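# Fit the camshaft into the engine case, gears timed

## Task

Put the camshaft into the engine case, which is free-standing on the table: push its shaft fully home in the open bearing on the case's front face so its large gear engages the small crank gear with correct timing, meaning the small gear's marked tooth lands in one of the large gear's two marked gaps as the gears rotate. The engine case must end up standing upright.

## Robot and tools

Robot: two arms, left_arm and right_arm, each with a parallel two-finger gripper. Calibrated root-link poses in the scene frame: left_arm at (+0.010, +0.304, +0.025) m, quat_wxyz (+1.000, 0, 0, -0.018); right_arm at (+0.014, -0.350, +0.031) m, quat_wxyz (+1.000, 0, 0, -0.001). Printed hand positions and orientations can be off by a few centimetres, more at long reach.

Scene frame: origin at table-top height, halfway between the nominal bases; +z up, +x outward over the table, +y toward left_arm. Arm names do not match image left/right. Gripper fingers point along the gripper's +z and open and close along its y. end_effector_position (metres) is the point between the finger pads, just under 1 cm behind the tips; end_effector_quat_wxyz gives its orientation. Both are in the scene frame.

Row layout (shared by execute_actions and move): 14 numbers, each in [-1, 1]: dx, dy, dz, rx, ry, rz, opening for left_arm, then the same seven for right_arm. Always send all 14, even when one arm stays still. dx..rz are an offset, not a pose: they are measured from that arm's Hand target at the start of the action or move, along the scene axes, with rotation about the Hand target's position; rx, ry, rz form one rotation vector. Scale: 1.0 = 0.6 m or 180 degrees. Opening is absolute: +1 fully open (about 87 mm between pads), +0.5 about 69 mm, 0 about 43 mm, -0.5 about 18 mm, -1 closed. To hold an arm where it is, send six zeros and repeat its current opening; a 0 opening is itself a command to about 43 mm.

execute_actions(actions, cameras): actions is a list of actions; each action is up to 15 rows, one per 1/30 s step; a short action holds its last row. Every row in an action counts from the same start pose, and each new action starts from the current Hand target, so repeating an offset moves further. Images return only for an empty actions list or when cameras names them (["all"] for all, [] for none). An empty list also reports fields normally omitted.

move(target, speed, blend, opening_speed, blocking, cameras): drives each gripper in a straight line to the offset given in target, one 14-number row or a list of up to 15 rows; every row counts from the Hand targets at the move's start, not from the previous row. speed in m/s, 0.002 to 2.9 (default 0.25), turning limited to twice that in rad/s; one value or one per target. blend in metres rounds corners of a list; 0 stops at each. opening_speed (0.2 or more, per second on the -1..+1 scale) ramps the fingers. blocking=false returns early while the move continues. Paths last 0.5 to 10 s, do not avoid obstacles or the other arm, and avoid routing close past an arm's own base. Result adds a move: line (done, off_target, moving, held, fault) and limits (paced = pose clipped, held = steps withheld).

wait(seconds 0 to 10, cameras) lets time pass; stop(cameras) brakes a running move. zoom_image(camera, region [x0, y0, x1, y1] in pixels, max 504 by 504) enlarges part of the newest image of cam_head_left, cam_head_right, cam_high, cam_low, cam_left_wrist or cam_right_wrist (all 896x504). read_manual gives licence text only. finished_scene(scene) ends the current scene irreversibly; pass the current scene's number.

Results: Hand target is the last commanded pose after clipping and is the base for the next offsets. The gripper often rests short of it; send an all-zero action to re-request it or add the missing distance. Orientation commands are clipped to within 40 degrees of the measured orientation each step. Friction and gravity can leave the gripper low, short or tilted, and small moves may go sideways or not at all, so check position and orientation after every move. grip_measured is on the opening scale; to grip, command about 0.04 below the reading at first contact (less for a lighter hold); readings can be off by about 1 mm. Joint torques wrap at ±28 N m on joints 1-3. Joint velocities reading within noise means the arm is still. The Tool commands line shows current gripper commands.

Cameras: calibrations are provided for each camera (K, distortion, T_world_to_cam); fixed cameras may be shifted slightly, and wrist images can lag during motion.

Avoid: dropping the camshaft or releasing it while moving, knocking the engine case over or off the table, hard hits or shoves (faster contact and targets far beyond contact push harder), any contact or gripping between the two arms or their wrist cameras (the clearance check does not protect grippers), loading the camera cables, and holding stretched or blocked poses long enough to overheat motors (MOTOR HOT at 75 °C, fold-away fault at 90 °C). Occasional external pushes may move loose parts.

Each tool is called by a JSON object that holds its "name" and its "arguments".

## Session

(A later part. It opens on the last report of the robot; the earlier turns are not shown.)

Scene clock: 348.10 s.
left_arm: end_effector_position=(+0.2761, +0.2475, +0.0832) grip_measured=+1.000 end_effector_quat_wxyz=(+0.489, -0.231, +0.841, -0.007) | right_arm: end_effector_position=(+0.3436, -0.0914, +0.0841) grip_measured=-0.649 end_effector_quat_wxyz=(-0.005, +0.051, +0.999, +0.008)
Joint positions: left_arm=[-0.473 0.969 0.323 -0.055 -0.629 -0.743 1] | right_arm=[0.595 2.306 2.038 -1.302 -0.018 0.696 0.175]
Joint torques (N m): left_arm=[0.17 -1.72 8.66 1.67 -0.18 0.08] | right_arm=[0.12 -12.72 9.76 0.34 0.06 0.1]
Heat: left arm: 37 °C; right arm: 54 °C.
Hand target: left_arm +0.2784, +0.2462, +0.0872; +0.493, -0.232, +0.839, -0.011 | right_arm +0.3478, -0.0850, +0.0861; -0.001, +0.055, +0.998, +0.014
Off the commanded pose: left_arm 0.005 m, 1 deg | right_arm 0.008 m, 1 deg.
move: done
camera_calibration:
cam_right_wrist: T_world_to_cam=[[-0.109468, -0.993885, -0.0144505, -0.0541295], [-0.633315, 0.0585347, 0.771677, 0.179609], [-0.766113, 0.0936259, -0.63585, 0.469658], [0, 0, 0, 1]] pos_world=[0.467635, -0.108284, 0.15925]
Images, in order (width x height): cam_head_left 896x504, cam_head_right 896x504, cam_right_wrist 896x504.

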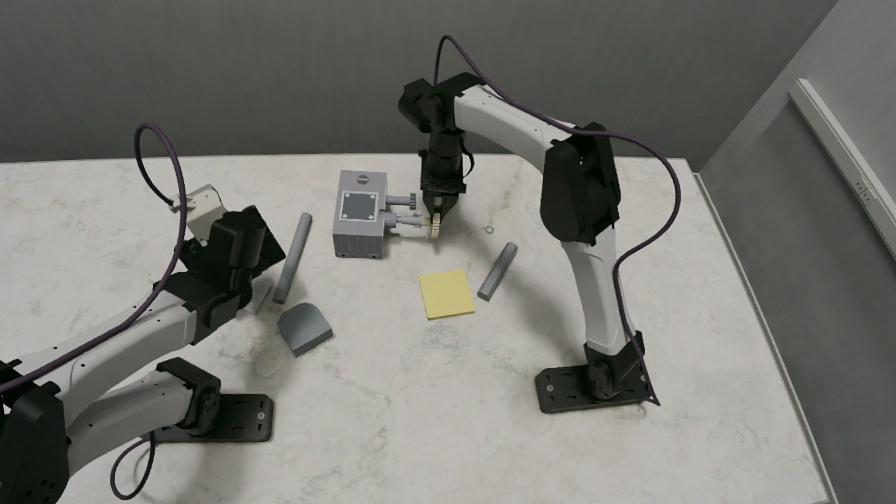

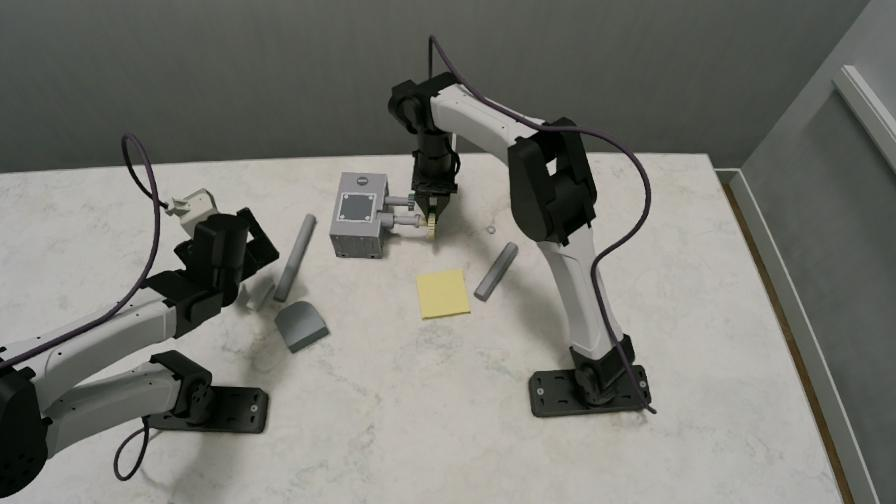

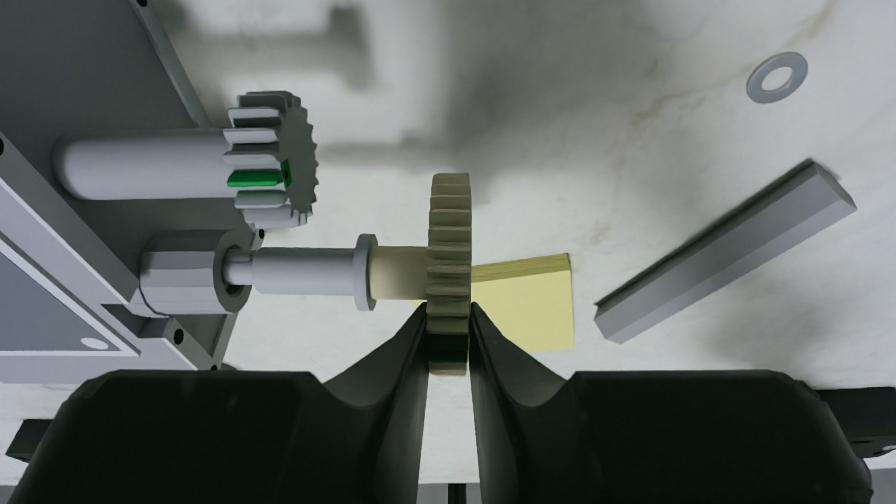

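{"name": "move", "arguments": {"target": [0,0,0,0,0,0,1,0.003,0.028,-0.004,0,0,0,-0.9], "speed": 0.04, "cameras": ["cam_head_left","cam_head_right","cam_right_wrist"]}}

{"name": "zoom_image", "arguments": {"camera": "cam_head_left", "region": [330, 160, 470, 260]}}

{"name": "zoom_image", "arguments": {"camera": "cam_right_wrist", "region": [100, 50, 500, 380]}}

Scene clock: 357.27 s.
left_arm: end_effector_position=(+0.2761, +0.2475, +0.0832) grip_measured=+1.000 end_effector_quat_wxyz=(+0.489, -0.231, +0.841, -0.007) | right_arm: end_effector_position=(+0.3424, -0.0780, +0.0827) grip_measured=-0.650 end_effector_quat_wxyz=(-0.011, +0.048, +0.999, +0.002)
Joint positions: left_arm=[-0.473 0.969 0.323 -0.055 -0.629 -0.743 1] | right_arm=[0.622 2.363 2.129 -1.352 -0.016 0.717 0.175]
Joint torques (N m): left_arm=[0.2 -1.76 8.73 1.69 -0.2 0.08] | right_arm=[0.24 -12.94 9.85 0.49 0.04 0.18]
Heat: left arm: 37 °C; right arm: 54 °C.
Hand target: left_arm +0.2784, +0.2462, +0.0872; +0.493, -0.232, +0.839, -0.011 | right_arm +0.3496, -0.0681, +0.0836; -0.001, +0.055, +0.998, +0.014
Off the commanded pose: left_arm 0.005 m, 1 deg | right_arm 0.012 m, 2 deg.
move: off_target (right_arm)
camera_calibration:
cam_right_wrist: T_world_to_cam=[[-0.103851, -0.99459, -0.00221843, -0.0439922], [-0.6238, 0.0633971, 0.779009, 0.175669], [-0.774654, 0.0822847, -0.627009, 0.467977], [0, 0, 0, 1]] pos_world=[0.467534, -0.0933985, 0.156481]
Images, in order (width x height): cam_head_left 896x504, cam_head_right 896x504, cam_right_wrist 896x504.

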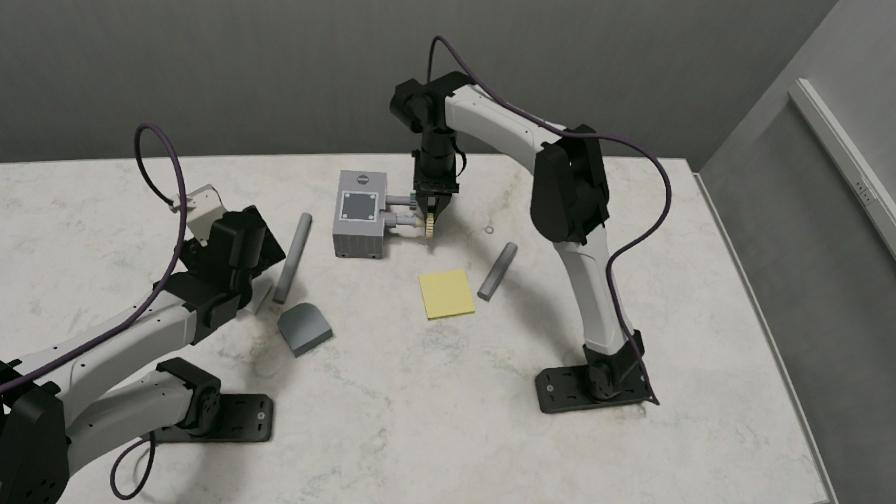

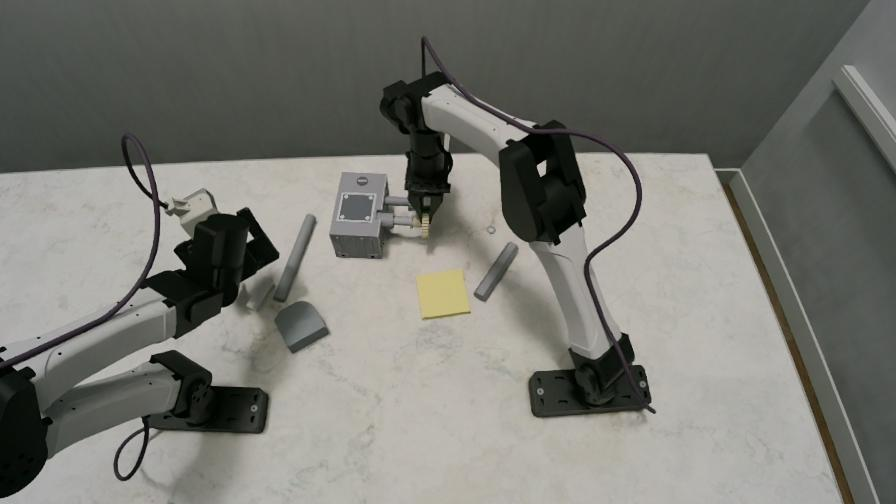

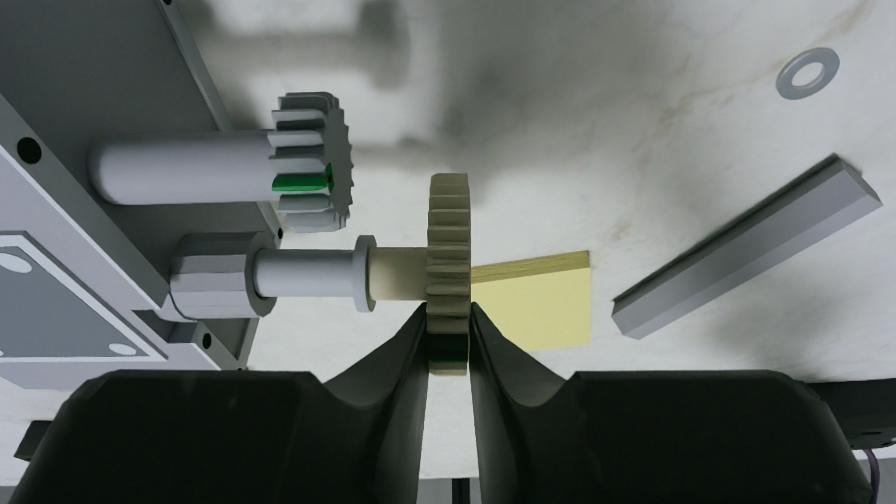

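Scaled by 3.600.

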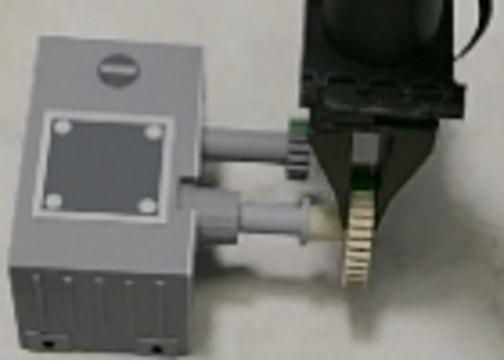

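Scaled by 1.260.

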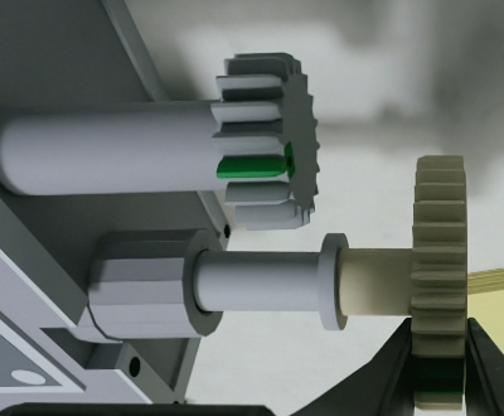

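{"name": "move", "arguments": {"target": [0,0,0,0,0,0,1,0.003,0.028,0,0,0,0,-0.9], "speed": 0.04, "cameras": ["cam_head_left","cam_right_wrist"]}}

{"name": "zoom_image", "arguments": {"camera": "cam_head_left", "region": [330, 160, 470, 260]}}

{"name": "zoom_image", "arguments": {"camera": "cam_right_wrist", "region": [200, 50, 500, 380]}}

Scene clock: 363.80 s.
left_arm: end_effector_position=(+0.2761, +0.2475, +0.0832) grip_measured=+1.000 end_effector_quat_wxyz=(+0.489, -0.231, +0.841, -0.007) | right_arm: end_effector_position=(+0.3426, -0.0738, +0.0840) grip_measured=-0.650 end_effector_quat_wxyz=(-0.019, +0.045, +0.999, -0.015)
Joint positions: left_arm=[-0.473 0.969 0.323 -0.055 -0.629 -0.743 1] | right_arm=[0.636 2.427 2.244 -1.436 0 0.725 0.175]
Joint torques (N m): left_arm=[0.18 -1.65 8.62 1.69 -0.19 0.07] | right_arm=[1.21 -13.15 10.19 0.71 -0.12 0.36]
Motor temperatures (°C): left_arm=[20 26 37 34 22 22 22] | right_arm=[23 55 35 23 19 23 21]
Heat: left arm: 37 °C; right arm: 55 °C.
Hand target: left_arm +0.2784, +0.2462, +0.0872; +0.493, -0.232, +0.839, -0.011 | right_arm +0.3514, -0.0513, +0.0836; -0.001, +0.055, +0.998, +0.014
Off the commanded pose: left_arm 0.005 m, 1 deg | right_arm 0.024 m, 4 deg.
move: off_target (right_arm)
camera_calibration:
cam_right_wrist: T_world_to_cam=[[-0.0977712, -0.994691, 0.0321043, -0.044732], [-0.610619, 0.0854303, 0.787303, 0.170877], [-0.785866, 0.0573721, -0.61573, 0.469625], [0, 0, 0, 1]] pos_world=[0.469029, -0.0860359, 0.156066]
Images, in order (width x height): cam_head_left 896x504, cam_right_wrist 896x504.

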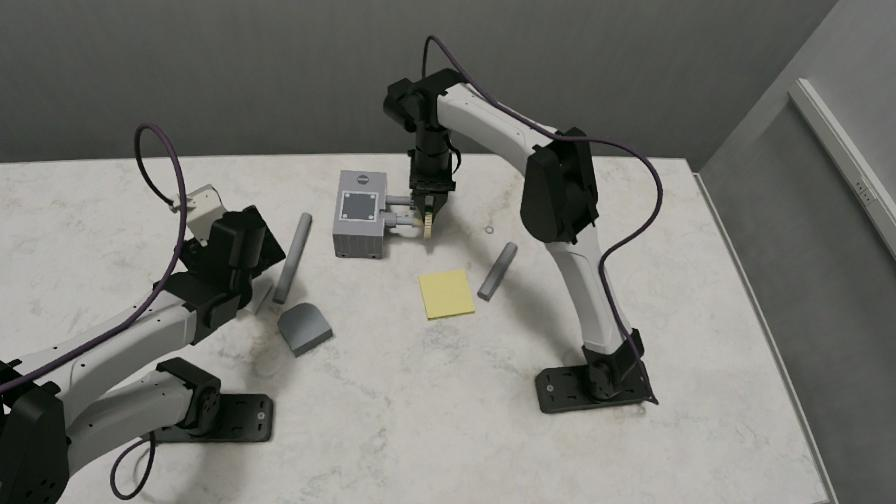

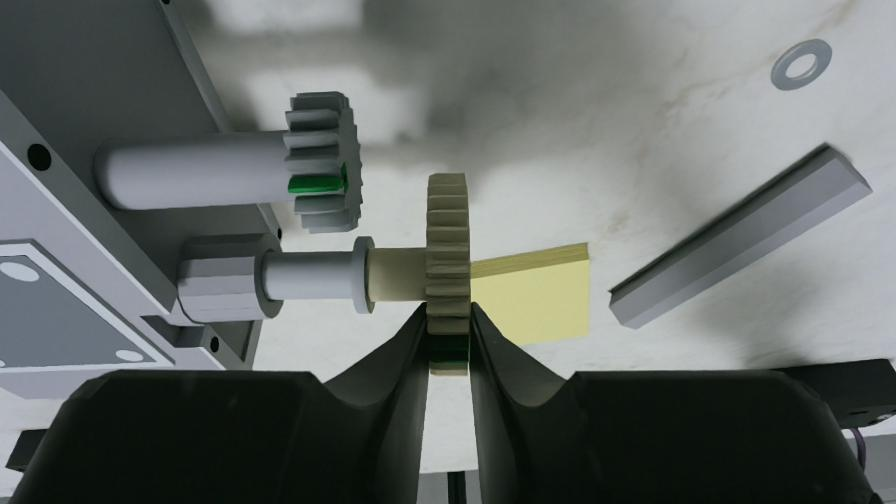

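Scaled by 3.600.

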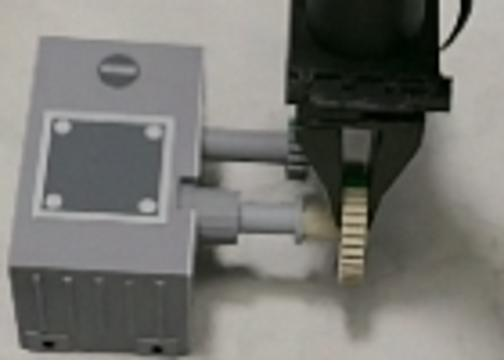

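Scaled by 1.527.

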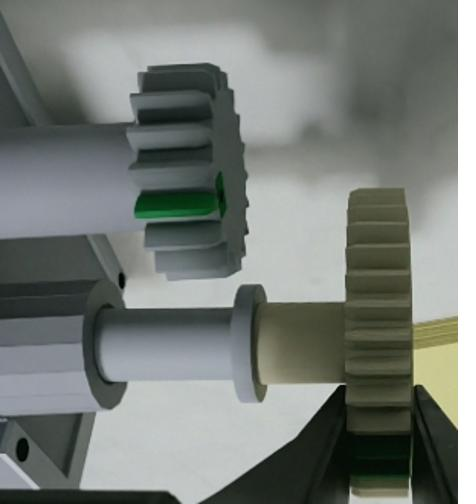

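{"name": "move", "arguments": {"target": [0,0,0,0,0,0,1,-0.006,-0.012,0.0,0.02,0,0.003,-0.9], "speed": 0.04}}

{"name": "move", "arguments": {"target": [0,0,0,0,0,0,1,0.002,0.02,0,0,0,0,-0.9], "speed": 0.04, "cameras": ["cam_head_left","cam_right_wrist"]}}

Scene clock: 369.27 s.
left_arm: end_effector_position=(+0.2761, +0.2475, +0.0832) grip_measured=+1.000 end_effector_quat_wxyz=(+0.489, -0.231, +0.841, -0.007) | right_arm: end_effector_position=(+0.3421, -0.0743, +0.0797) grip_measured=-0.650 end_effector_quat_wxyz=(-0.023, +0.050, +0.998, +0.011)
Joint positions: left_arm=[-0.473 0.969 0.323 -0.055 -0.629 -0.743 1] | right_arm=[0.617 2.383 2.147 -1.357 -0.047 0.715 0.175]
Joint torques (N m): left_arm=[0.23 -1.72 8.61 1.67 -0.19 0.07] | right_arm=[0.64 -17.07 4.42 1 -0.17 0.13]
Heat: left arm: 37 °C; right arm: 54 °C.
Hand target: left_arm +0.2784, +0.2462, +0.0872; +0.493, -0.232, +0.839, -0.011 | right_arm +0.3479, -0.0585, +0.0837; -0.003, +0.050, +0.998, +0.045
Off the commanded pose: left_arm 0.005 m, 1 deg | right_arm 0.017 m, 5 deg.
move: off_target (right_arm)

Scene clock: 370.13 s.
left_arm: end_effector_position=(+0.2761, +0.2475, +0.0832) grip_measured=+1.000 end_effector_quat_wxyz=(+0.489, -0.231, +0.841, -0.007) | right_arm: end_effector_position=(+0.3419, -0.0735, +0.0815) grip_measured=-0.650 end_effector_quat_wxyz=(-0.019, +0.048, +0.999, +0.007)
Joint positions: left_arm=[-0.473 0.969 0.323 -0.055 -0.629 -0.743 1] | right_arm=[0.623 2.383 2.156 -1.364 -0.035 0.719 0.175]
Joint torques (N m): left_arm=[0.17 -1.65 8.69 1.69 -0.19 0.09] | right_arm=[1.66 -13.56 9.92 0.83 -0.3 0.27]
Heat: left arm: 37 °C; right arm: 54 °C.
Hand target: left_arm +0.2784, +0.2462, +0.0872; +0.493, -0.232, +0.839, -0.011 | right_arm +0.3489, -0.0465, +0.0836; -0.003, +0.050, +0.998, +0.045
Off the commanded pose: left_arm 0.005 m, 1 deg | right_arm 0.028 m, 5 deg.
move: off_target (right_arm)
camera_calibration:
cam_right_wrist: T_world_to_cam=[[-0.104688, -0.994429, -0.0123358, -0.0383905], [-0.611537, 0.0545878, 0.789331, 0.170357], [-0.784259, 0.0901774, -0.613845, 0.469174], [0, 0, 0, 1]] pos_world=[0.468115, -0.0897849, 0.153058]
Images, in order (width x height): cam_head_left 896x504, cam_right_wrist 896x504.

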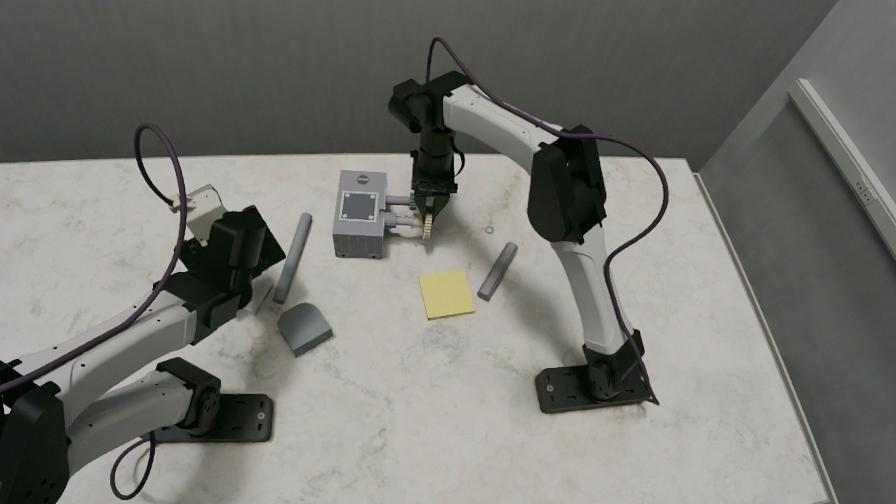

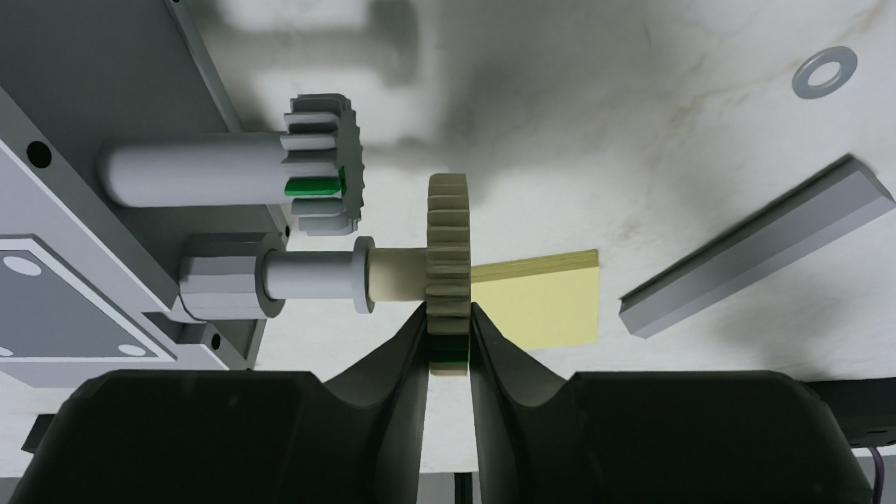

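{"name": "zoom_image", "arguments": {"camera": "cam_head_left", "region": [370, 180, 450, 240]}}

{"name": "zoom_image", "arguments": {"camera": "cam_right_wrist", "region": [90, 80, 480, 350]}}

Scaled by 6.300.

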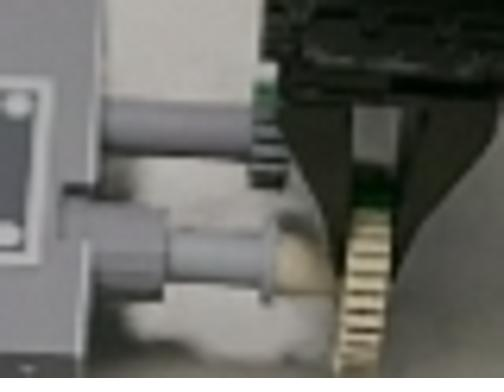

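Scaled by 1.292.

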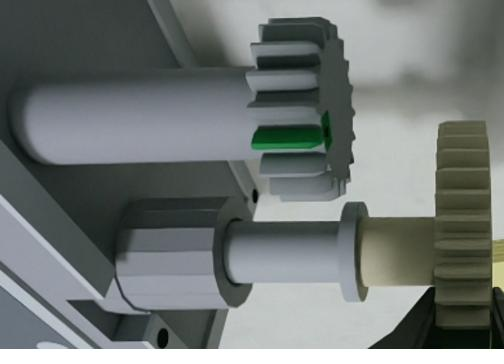

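{"name": "move", "arguments": {"target": [[0,0,0,0,0,0,1,0.002,0.02,0.006,0,0,0.004,-0.9],[0,0,0,0,0,0,1,0.006,0.02,-0.006,0,0,-0.004,-0.9],[0,0,0,0,0,0,1,-0.003,0.02,0.004,0.004,0,0,-0.9]], "speed": 0.04, "cameras": ["cam_head_left","cam_right_wrist"]}}

Scene clock: 388.13 s.
left_arm: end_effector_position=(+0.2761, +0.2475, +0.0832) grip_measured=+1.000 end_effector_quat_wxyz=(+0.489, -0.231, +0.841, -0.007) | right_arm: end_effector_position=(+0.3428, -0.0724, +0.0834) grip_measured=-0.650 end_effector_quat_wxyz=(-0.020, +0.043, +0.999, -0.012)
Joint positions: left_arm=[-0.473 0.969 0.323 -0.055 -0.629 -0.743 1] | right_arm=[0.636 2.431 2.248 -1.435 -0.007 0.721 0.175]
Joint torques (N m): left_arm=[0.2 -1.66 8.65 1.67 -0.19 0.07] | right_arm=[2.11 -15.54 7.31 1.11 -0.64 0.38]
Heat: left arm: 37 °C; right arm: 52 °C.
Hand target: left_arm +0.2784, +0.2462, +0.0872; +0.493, -0.232, +0.839, -0.011 | right_arm +0.3471, -0.0345, +0.0860; -0.003, +0.050, +0.997, +0.051
Off the commanded pose: left_arm 0.005 m, 1 deg | right_arm 0.038 m, 8 deg.
move: off_target (right_arm)
camera_calibration:
cam_right_wrist: T_world_to_cam=[[-0.0941902, -0.995212, 0.0260909, -0.0440521], [-0.608759, 0.0783123, 0.789481, 0.170069], [-0.787744, 0.0584784, -0.61322, 0.469764], [0, 0, 0, 1]] pos_world=[0.469435, -0.0846306, 0.154952]
Images, in order (width x height): cam_head_left 896x504, cam_right_wrist 896x504.

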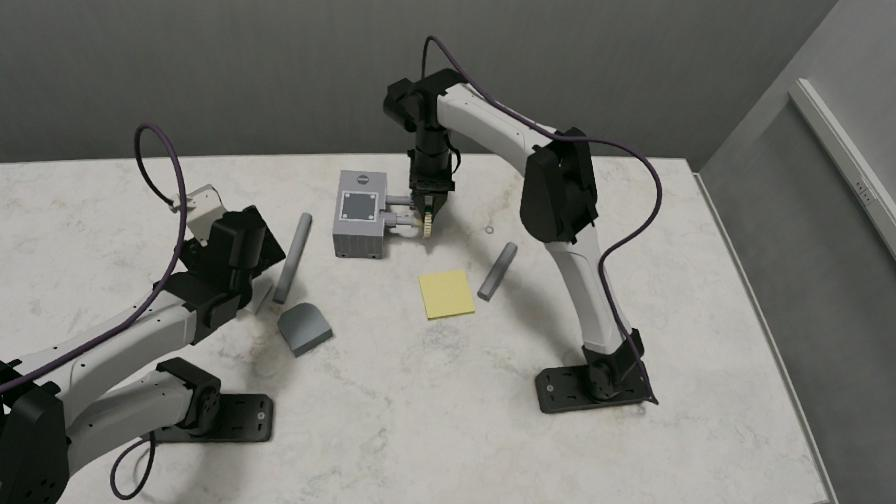

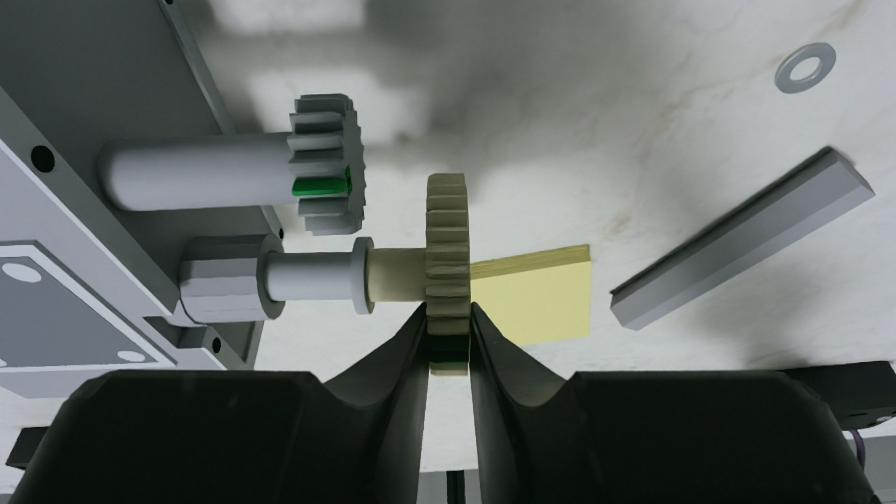

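{"name": "move", "arguments": {"target": [0,0,0,0,0,0,1,-0.003,-0.052,0.0,-0.012,0,0,-0.9], "speed": 0.08, "cameras": []}}

{"name": "move", "arguments": {"target": [0,0,0,0,0,0,1,0,0,0,0,0,0,-0.35], "opening_speed": 0.3, "cameras": ["cam_right_wrist","cam_head_left"]}}

Scene clock: 409.50 s.
left_arm: end_effector_position=(+0.2761, +0.2475, +0.0832) grip_measured=+1.000 end_effector_quat_wxyz=(+0.489, -0.231, +0.841, -0.007) | right_arm: end_effector_position=(+0.3419, -0.0742, +0.0798) grip_measured=-0.650 end_effector_quat_wxyz=(-0.019, +0.049, +0.999, +0.011)
Joint positions: left_arm=[-0.473 0.969 0.323 -0.055 -0.629 -0.743 1] | right_arm=[0.62 2.374 2.133 -1.346 -0.04 0.717 0.175]
Joint torques (N m): left_arm=[0.21 -1.66 8.66 1.67 -0.19 0.07] | right_arm=[0.25 -17.42 4.36 0.79 -0.03 0.08]
Motor temperatures (°C): left_arm=[20 26 37 34 22 22 22] | right_arm=[23 59 36 24 19 23 21]
Heat: left arm: 37 °C; right arm: 59 °C.
Hand target: left_arm +0.2784, +0.2462, +0.0872; +0.493, -0.232, +0.839, -0.011 | right_arm +0.3453, -0.0658, +0.0859; -0.002, +0.050, +0.998, +0.032
Off the commanded pose: left_arm 0.005 m, 1 deg | right_arm 0.011 m, 3 deg.
move: off_target (right_arm)
No camera images: "cameras" was empty.

Scene clock: 411.53 s.
left_arm: end_effector_position=(+0.2761, +0.2475, +0.0832) grip_measured=+1.000 end_effector_quat_wxyz=(+0.489, -0.231, +0.841, -0.007) | right_arm: end_effector_position=(+0.3399, -0.0728, +0.0776) grip_measured=-0.350 end_effector_quat_wxyz=(-0.024, +0.049, +0.998, +0.015)
Joint positions: left_arm=[-0.473 0.969 0.323 -0.055 -0.629 -0.743 1] | right_arm=[0.62 2.373 2.121 -1.337 -0.054 0.717 0.325]
Joint torques (N m): left_arm=[0.17 -1.72 8.69 1.67 -0.19 0.07] | right_arm=[0.27 -17.54 5.38 0.72 0.09 0.09]
Motor temperatures (°C): left_arm=[20 26 37 34 22 22 22] | right_arm=[23 59 35 24 19 23 21]
Heat: left arm: 37 °C; right arm: 59 °C.
Hand target: left_arm +0.2784, +0.2462, +0.0872; +0.493, -0.232, +0.839, -0.011 | right_arm +0.3454, -0.0658, +0.0861; -0.002, +0.050, +0.998, +0.032
Off the commanded pose: left_arm 0.005 m, 1 deg | right_arm 0.012 m, 3 deg.
move: off_target (right_arm)
camera_calibration:
cam_right_wrist: T_world_to_cam=[[-0.107138, -0.993861, -0.0275853, -0.0359304], [-0.604046, 0.0430282, 0.795787, 0.168168], [-0.789715, 0.101922, -0.604948, 0.467215], [0, 0, 0, 1]] pos_world=[0.466698, -0.0905651, 0.147823]
Images, in order (width x height): cam_head_left 896x504, cam_right_wrist 896x504.

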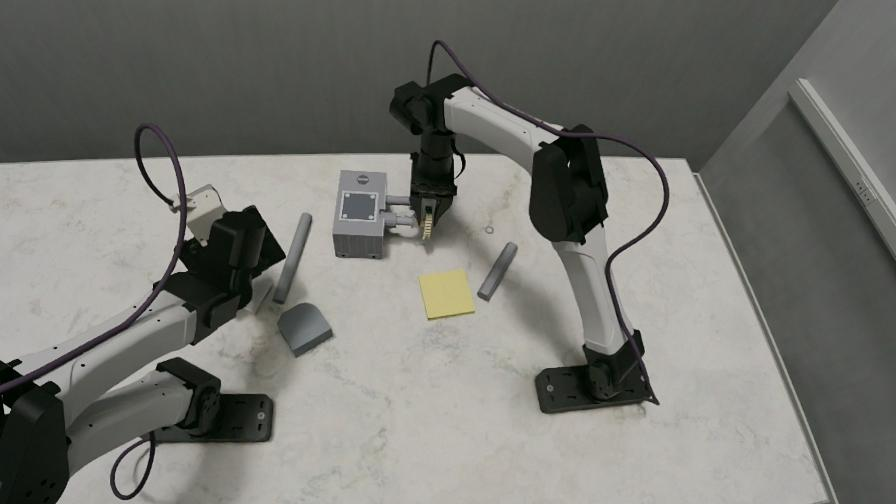

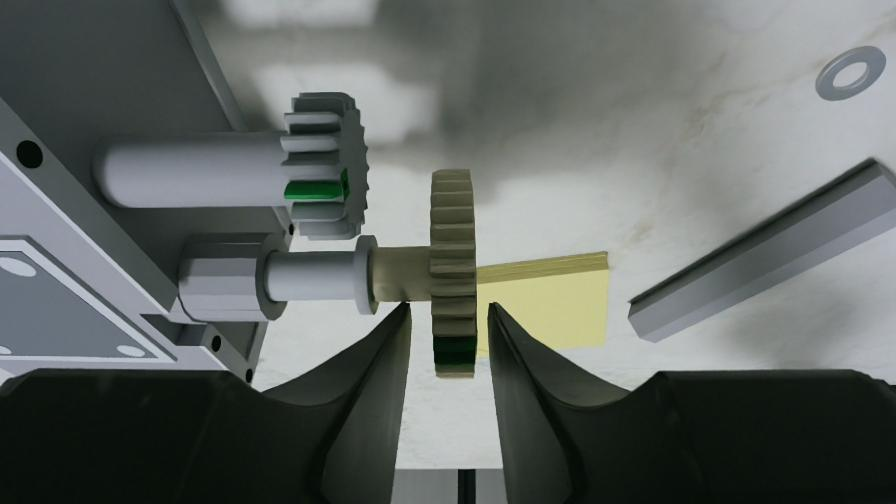

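{"name": "move", "arguments": {"target": [[0,0,0,0,0,0,1,-0.02,0,0.05,0,-0.172,0,-0.35],[0,0,0,0,0,0,1,-0.008,-0.002,0.0,0,-0.172,0,-0.35]], "speed": 0.1, "cameras": ["cam_right_wrist","cam_head_left"]}}

Scene clock: 422.97 s.
left_arm: end_effector_position=(+0.2761, +0.2475, +0.0832) grip_measured=+1.000 end_effector_quat_wxyz=(+0.489, -0.231, +0.841, -0.007) | right_arm: end_effector_position=(+0.3342, -0.0677, +0.0826) grip_measured=-0.350 end_effector_quat_wxyz=(+0.252, +0.035, +0.966, +0.037)
Joint positions: left_arm=[-0.473 0.969 0.323 -0.055 -0.629 -0.743 1] | right_arm=[0.784 1.915 1.395 -0.634 0.312 0.789 0.325]
Joint torques (N m): left_arm=[0.14 -1.69 8.72 1.67 -0.19 0.08] | right_arm=[-0.69 -12.05 6.12 1.32 0.33 -0.02]
Motor temperatures (°C): left_arm=[20 26 37 34 22 22 22] | right_arm=[23 62 34 24 19 23 21]
Heat: left arm: 37 °C; right arm: 62 °C.
Hand target: left_arm +0.2784, +0.2462, +0.0872; +0.493, -0.232, +0.839, -0.011 | right_arm +0.3405, -0.0669, +0.0861; +0.264, +0.039, +0.963, +0.045
Off the commanded pose: left_arm 0.005 m, 1 deg | right_arm 0.007 m, 2 deg.
move: done
camera_calibration:
cam_right_wrist: T_world_to_cam=[[-0.0561829, -0.994054, -0.0932726, -0.0429889], [-0.934788, 0.0195547, 0.354667, 0.305962], [-0.350734, 0.107116, -0.930329, 0.345666], [0, 0, 0, 1]] pos_world=[0.404831, -0.0857428, 0.209058]
Images, in order (width x height): cam_head_left 896x504, cam_right_wrist 896x504.

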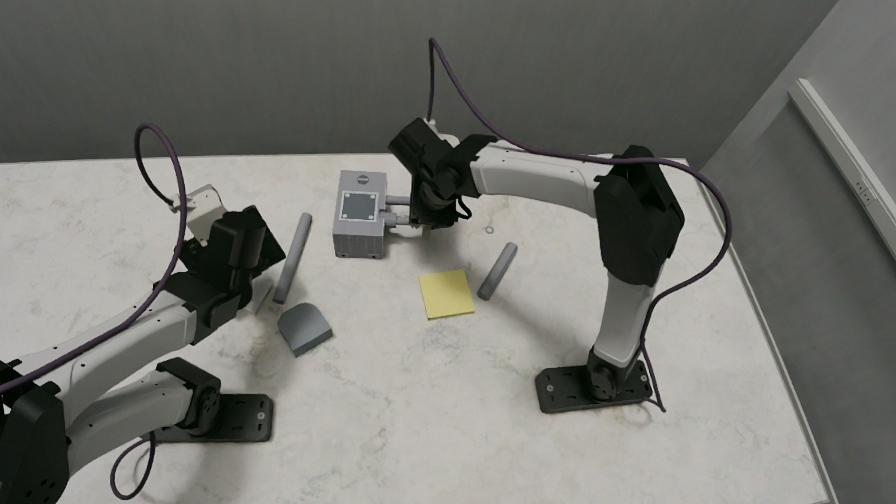

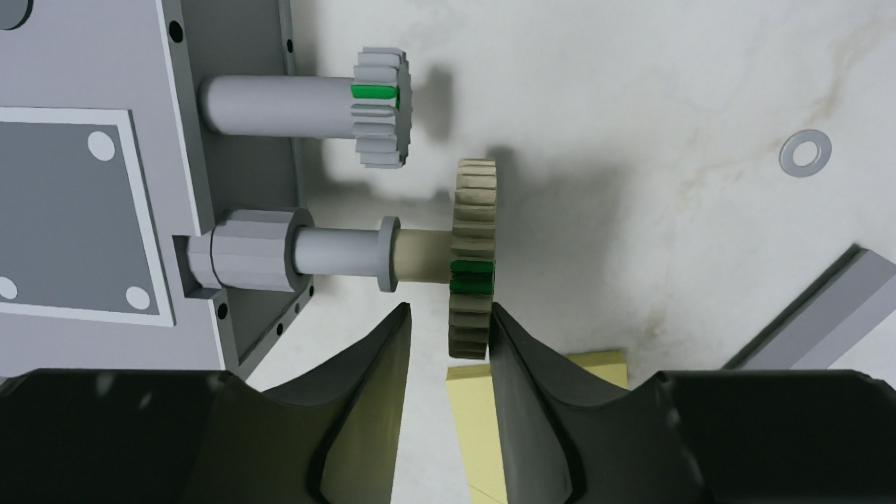

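{"name": "move", "arguments": {"target": [0,0,0,0,0,0,1,0.001,-0.013,-0.004,0,0,0,-0.35], "speed": 0.05, "cameras": ["cam_right_wrist"]}}

Scene clock: 433.87 s.
left_arm: end_effector_position=(+0.2761, +0.2475, +0.0832) grip_measured=+1.000 end_effector_quat_wxyz=(+0.489, -0.231, +0.841, -0.007) | right_arm: end_effector_position=(+0.3368, -0.0757, +0.0745) grip_measured=-0.350 end_effector_quat_wxyz=(+0.251, +0.039, +0.967, +0.033)
Joint positions: left_arm=[-0.473 0.969 0.323 -0.055 -0.629 -0.743 1] | right_arm=[0.767 1.915 1.362 -0.604 0.312 0.781 0.325]
Joint torques (N m): left_arm=[0.18 -1.7 8.73 1.68 -0.2 0.07] | right_arm=[-0.53 -13.65 6.08 1.23 0.24 -0.08]
Motor temperatures (°C): left_arm=[20 26 38 34 22 22 22] | right_arm=[23 60 34 24 19 23 21]
Heat: left arm: 38 °C; right arm: 60 °C.
Hand target: left_arm +0.2784, +0.2462, +0.0872; +0.493, -0.232, +0.839, -0.011 | right_arm +0.3411, -0.0747, +0.0837; +0.264, +0.040, +0.963, +0.045
Off the commanded pose: left_arm 0.005 m, 1 deg | right_arm 0.010 m, 2 deg.
move: done
camera_calibration:
cam_right_wrist: T_world_to_cam=[[-0.0663794, -0.993929, -0.0877411, -0.0485068], [-0.934116, 0.0309915, 0.355622, 0.312], [-0.350744, 0.105566, -0.930502, 0.339796], [0, 0, 0, 1]] pos_world=[0.407406, -0.0937528, 0.200971]
Images, in order (width x height): cam_right_wrist 896x504.

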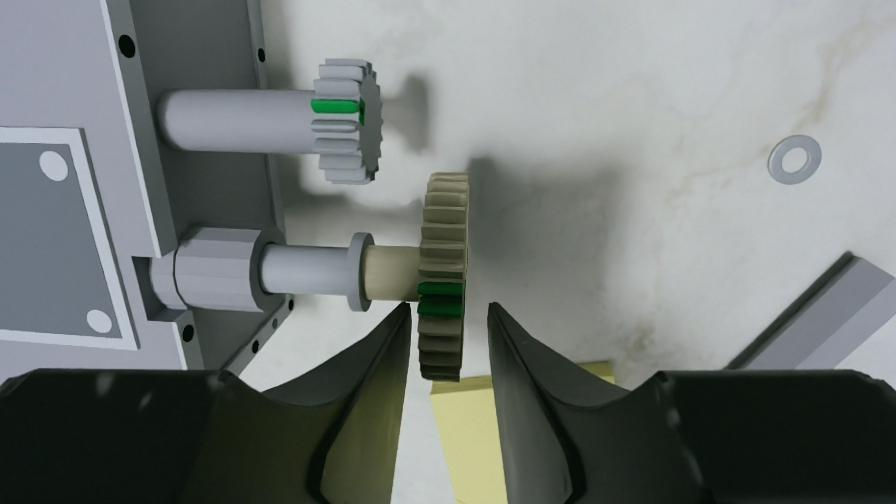

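{"name": "move", "arguments": {"target": [[0,0,0,0,0,0,1,-0.008,0.003,0.022,0,0,0,-0.35],[0,0,0,0,0,0,1,-0.008,0.003,0.012,0,0,0,-0.35]], "speed": 0.05}}

{"name": "move", "arguments": {"target": [0,0,0,0,0,0,1,0,0,0,0,0,0,-0.9], "opening_speed": 0.3, "cameras": ["cam_right_wrist"]}}

Scene clock: 441.13 s.
left_arm: end_effector_position=(+0.2761, +0.2475, +0.0832) grip_measured=+1.000 end_effector_quat_wxyz=(+0.489, -0.231, +0.841, -0.007) | right_arm: end_effector_position=(+0.3319, -0.0788, +0.0728) grip_measured=-0.350 end_effector_quat_wxyz=(+0.243, +0.036, +0.969, +0.025)
Joint positions: left_arm=[-0.473 0.969 0.323 -0.055 -0.629 -0.743 1] | right_arm=[0.769 1.915 1.362 -0.627 0.312 0.781 0.325]
Joint torques (N m): left_arm=[0.18 -1.76 8.72 1.69 -0.18 0.09] | right_arm=[0.17 -15.16 6.91 1.16 0.31 0.01]
Motor temperatures (°C): left_arm=[20 26 38 34 22 22 22] | right_arm=[23 60 34 25 19 23 21]
Heat: left arm: 38 °C; right arm: 60 °C.
Hand target: left_arm +0.2784, +0.2462, +0.0872; +0.493, -0.232, +0.839, -0.011 | right_arm +0.3363, -0.0729, +0.0909; +0.264, +0.040, +0.963, +0.045
Off the commanded pose: left_arm 0.005 m, 1 deg | right_arm 0.020 m, 3 deg.
move: off_target (right_arm)

Scene clock: 443.17 s.
left_arm: end_effector_position=(+0.2761, +0.2475, +0.0832) grip_measured=+1.000 end_effector_quat_wxyz=(+0.489, -0.231, +0.841, -0.007) | right_arm: end_effector_position=(+0.3332, -0.0740, +0.0738) grip_measured=-0.638 end_effector_quat_wxyz=(+0.247, +0.035, +0.968, +0.034)
Joint positions: left_arm=[-0.473 0.969 0.323 -0.055 -0.629 -0.743 1] | right_arm=[0.773 1.915 1.362 -0.611 0.306 0.781 0.181]
Joint torques (N m): left_arm=[0.12 -1.72 8.7 1.69 -0.21 0.08] | right_arm=[-0.09 -15.06 6.93 1.03 0.36 0.01]
Motor temperatures (°C): left_arm=[20 26 38 34 22 22 22] | right_arm=[23 61 34 24 19 23 21]
Heat: left arm: 38 °C; right arm: 61 °C.
Hand target: left_arm +0.2784, +0.2462, +0.0872; +0.493, -0.232, +0.839, -0.011 | right_arm +0.3363, -0.0729, +0.0909; +0.264, +0.040, +0.963, +0.045
Off the commanded pose: left_arm 0.005 m, 1 deg | right_arm 0.017 m, 2 deg.
move: off_target (right_arm)
camera_calibration:
cam_right_wrist: T_world_to_cam=[[-0.0583543, -0.994571, -0.0861594, -0.0499094], [-0.931251, 0.023137, 0.363642, 0.306638], [-0.359674, 0.101456, -0.927546, 0.340228], [0, 0, 0, 1]] pos_world=[0.405016, -0.0912513, 0.199771]
Images, in order (width x height): cam_right_wrist 896x504.

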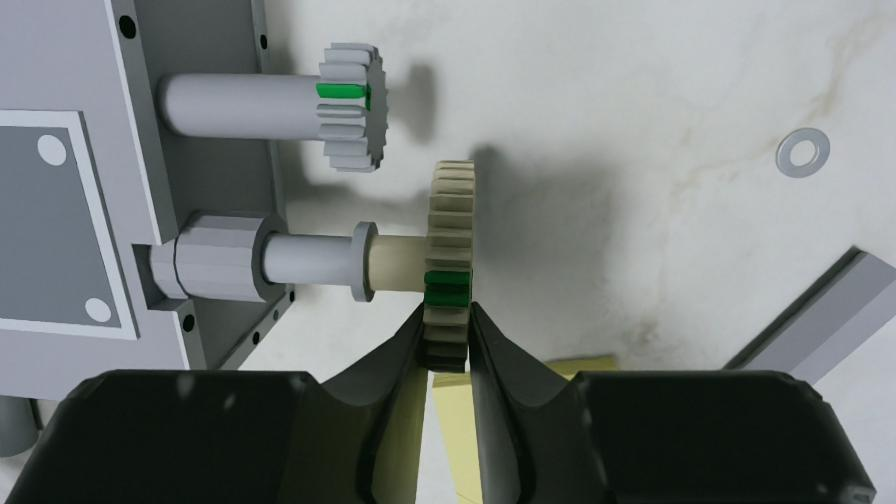

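{"name": "move", "arguments": {"target": [0,0,0,0,0,0,1,0.015,0,-0.008,0,0.14,0,-0.9], "speed": 0.1, "cameras": ["cam_right_wrist","cam_head_left"]}}

Scene clock: 448.03 s.
left_arm: end_effector_position=(+0.2761, +0.2475, +0.0832) grip_measured=+1.000 end_effector_quat_wxyz=(+0.489, -0.231, +0.841, -0.007) | right_arm: end_effector_position=(+0.3376, -0.0799, +0.0804) grip_measured=-0.646 end_effector_quat_wxyz=(+0.042, +0.050, +0.998, +0.019)
Joint positions: left_arm=[-0.473 0.969 0.323 -0.055 -0.629 -0.743 1] | right_arm=[0.64 2.21 1.875 -1.146 0.024 0.738 0.177]
Joint torques (N m): left_arm=[0.17 -1.72 8.65 1.68 -0.19 0.09] | right_arm=[-0.51 -12.48 10.37 0.55 -0.04 -0.06]
Motor temperatures (°C): left_arm=[20 26 38 34 22 22 22] | right_arm=[23 60 34 24 19 23 21]
Heat: left arm: 38 °C; right arm: 60 °C.
Hand target: left_arm +0.2784, +0.2462, +0.0872; +0.493, -0.232, +0.839, -0.011 | right_arm +0.3454, -0.0729, +0.0860; +0.048, +0.048, +0.997, +0.035
Off the commanded pose: left_arm 0.005 m, 1 deg | right_arm 0.012 m, 2 deg.
move: off_target (right_arm)
camera_calibration:
cam_right_wrist: T_world_to_cam=[[-0.10639, -0.993371, -0.0435306, -0.0421648], [-0.704271, 0.0443783, 0.708542, 0.205831], [-0.701914, 0.106039, -0.704324, 0.446457], [0, 0, 0, 1]] pos_world=[0.453849, -0.0983617, 0.166776]
Images, in order (width x height): cam_head_left 896x504, cam_right_wrist 896x504.

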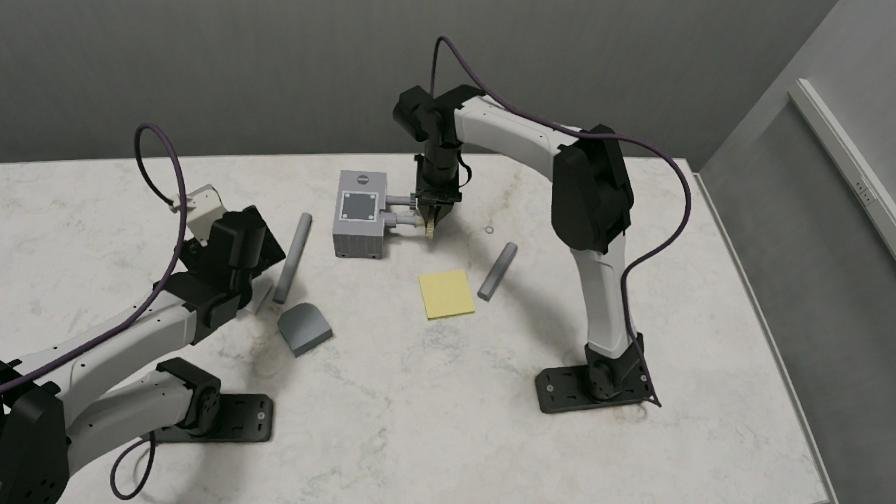

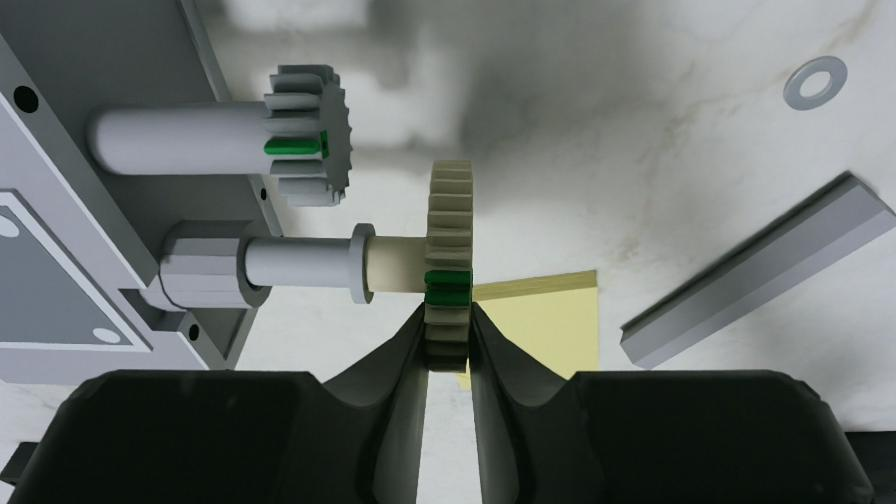

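{"name": "move", "arguments": {"target": [0,0,0,0,0,0,1,0.003,0.03,0.002,0.006,0,0.003,-0.9], "speed": 0.04, "cameras": ["cam_right_wrist"]}}

{"name": "move", "arguments": {"target": [0,0,0,0,0,0,1,0.003,0.02,0.002,0.006,0,0,-0.9], "speed": 0.04, "cameras": ["cam_right_wrist","cam_head_left"]}}

{"name": "zoom_image", "arguments": {"camera": "cam_head_left", "region": [370, 180, 450, 240]}}

Scene clock: 454.03 s.
left_arm: end_effector_position=(+0.2761, +0.2475, +0.0832) grip_measured=+1.000 end_effector_quat_wxyz=(+0.489, -0.231, +0.841, -0.007) | right_arm: end_effector_position=(+0.3364, -0.0772, +0.0816) grip_measured=-0.647 end_effector_quat_wxyz=(+0.029, +0.047, +0.998, +0.010)
Joint positions: left_arm=[-0.473 0.969 0.323 -0.055 -0.629 -0.743 1] | right_arm=[0.646 2.251 1.945 -1.208 0.021 0.738 0.177]
Joint torques (N m): left_arm=[0.14 -1.61 8.69 1.65 -0.18 0.07] | right_arm=[0.9 -12.68 10.85 0.88 -0.15 0.08]
Motor temperatures (°C): left_arm=[20 26 38 34 22 22 22] | right_arm=[23 59 35 24 19 23 21]
Heat: left arm: 38 °C; right arm: 59 °C.
Hand target: left_arm +0.2784, +0.2462, +0.0872; +0.493, -0.232, +0.839, -0.011 | right_arm +0.3472, -0.0549, +0.0872; +0.047, +0.044, +0.997, +0.045
Off the commanded pose: left_arm 0.005 m, 1 deg | right_arm 0.025 m, 4 deg.
move: off_target (right_arm)
camera_calibration:
cam_right_wrist: T_world_to_cam=[[-0.101414, -0.994573, -0.0232523, -0.0428835], [-0.68454, 0.0528029, 0.727061, 0.196503], [-0.721887, 0.0896515, -0.686179, 0.45016], [0, 0, 0, 1]] pos_world=[0.45513, -0.0933842, 0.165024]
Images, in order (width x height): cam_right_wrist 896x504.

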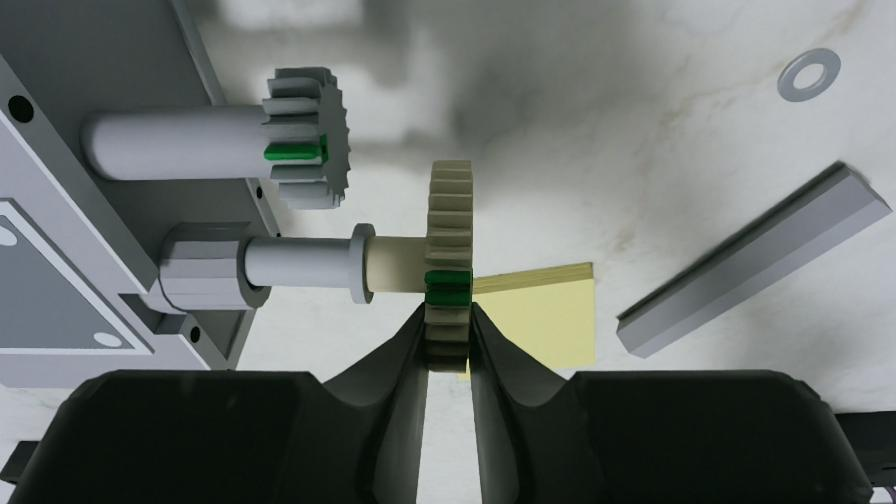

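Scene clock: 454.87 s.
left_arm: end_effector_position=(+0.2761, +0.2475, +0.0832) grip_measured=+1.000 end_effector_quat_wxyz=(+0.489, -0.231, +0.841, -0.007) | right_arm: end_effector_position=(+0.3365, -0.0766, +0.0830) grip_measured=-0.647 end_effector_quat_wxyz=(+0.023, +0.045, +0.999, +0.002)
Joint positions: left_arm=[-0.473 0.969 0.323 -0.055 -0.629 -0.743 1] | right_arm=[0.649 2.275 1.99 -1.247 0.027 0.738 0.177]
Joint torques (N m): left_arm=[0.14 -1.73 8.64 1.66 -0.19 0.08] | right_arm=[1.62 -12.83 11.12 1.09 -0.36 0.21]
Motor temperatures (°C): left_arm=[20 26 38 34 22 22 22] | right_arm=[23 59 35 24 19 23 21]
Heat: left arm: 38 °C; right arm: 59 °C.
Hand target: left_arm +0.2784, +0.2462, +0.0872; +0.493, -0.232, +0.839, -0.011 | right_arm +0.3490, -0.0430, +0.0884; +0.047, +0.045, +0.996, +0.054
Off the commanded pose: left_arm 0.005 m, 1 deg | right_arm 0.036 m, 7 deg.
move: off_target (right_arm)
camera_calibration:
cam_right_wrist: T_world_to_cam=[[-0.0984258, -0.995125, -0.00626099, -0.0447204], [-0.676336, 0.0622772, 0.733956, 0.192937], [-0.729988, 0.0764747, -0.679168, 0.452248], [0, 0, 0, 1]] pos_world=[0.456224, -0.0911035, 0.165266]
Images, in order (width x height): cam_head_left 896x504, cam_right_wrist 896x504.

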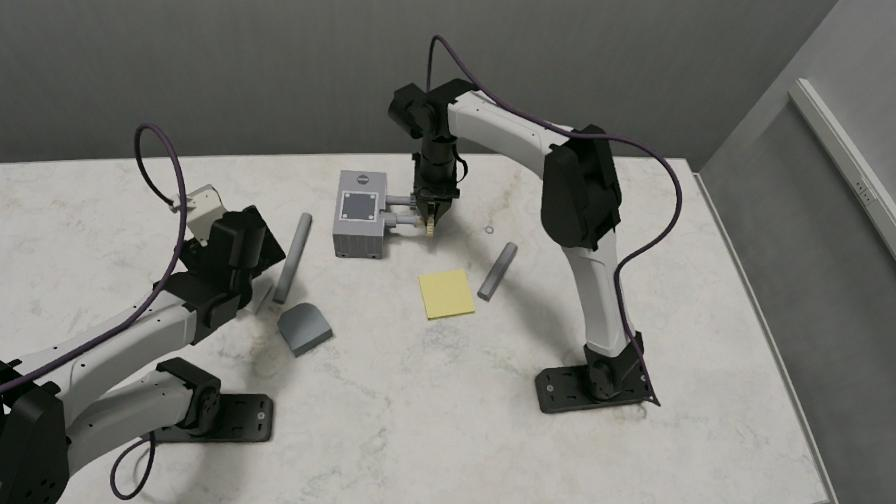

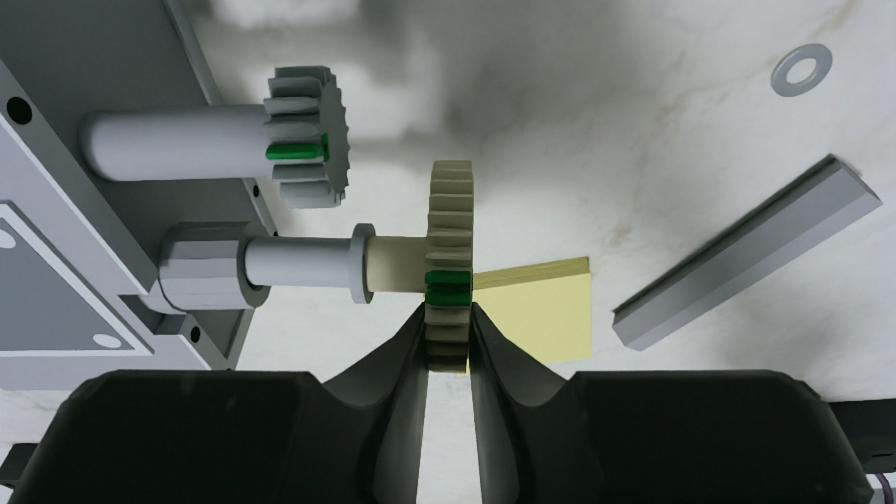

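Scaled by 6.300.

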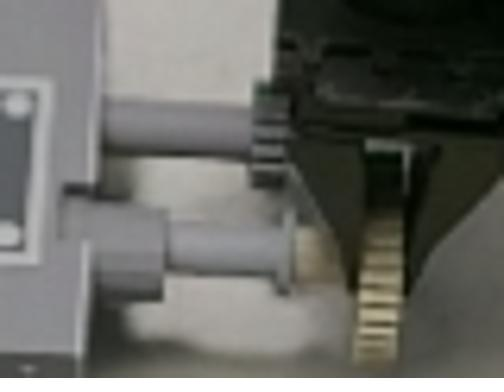

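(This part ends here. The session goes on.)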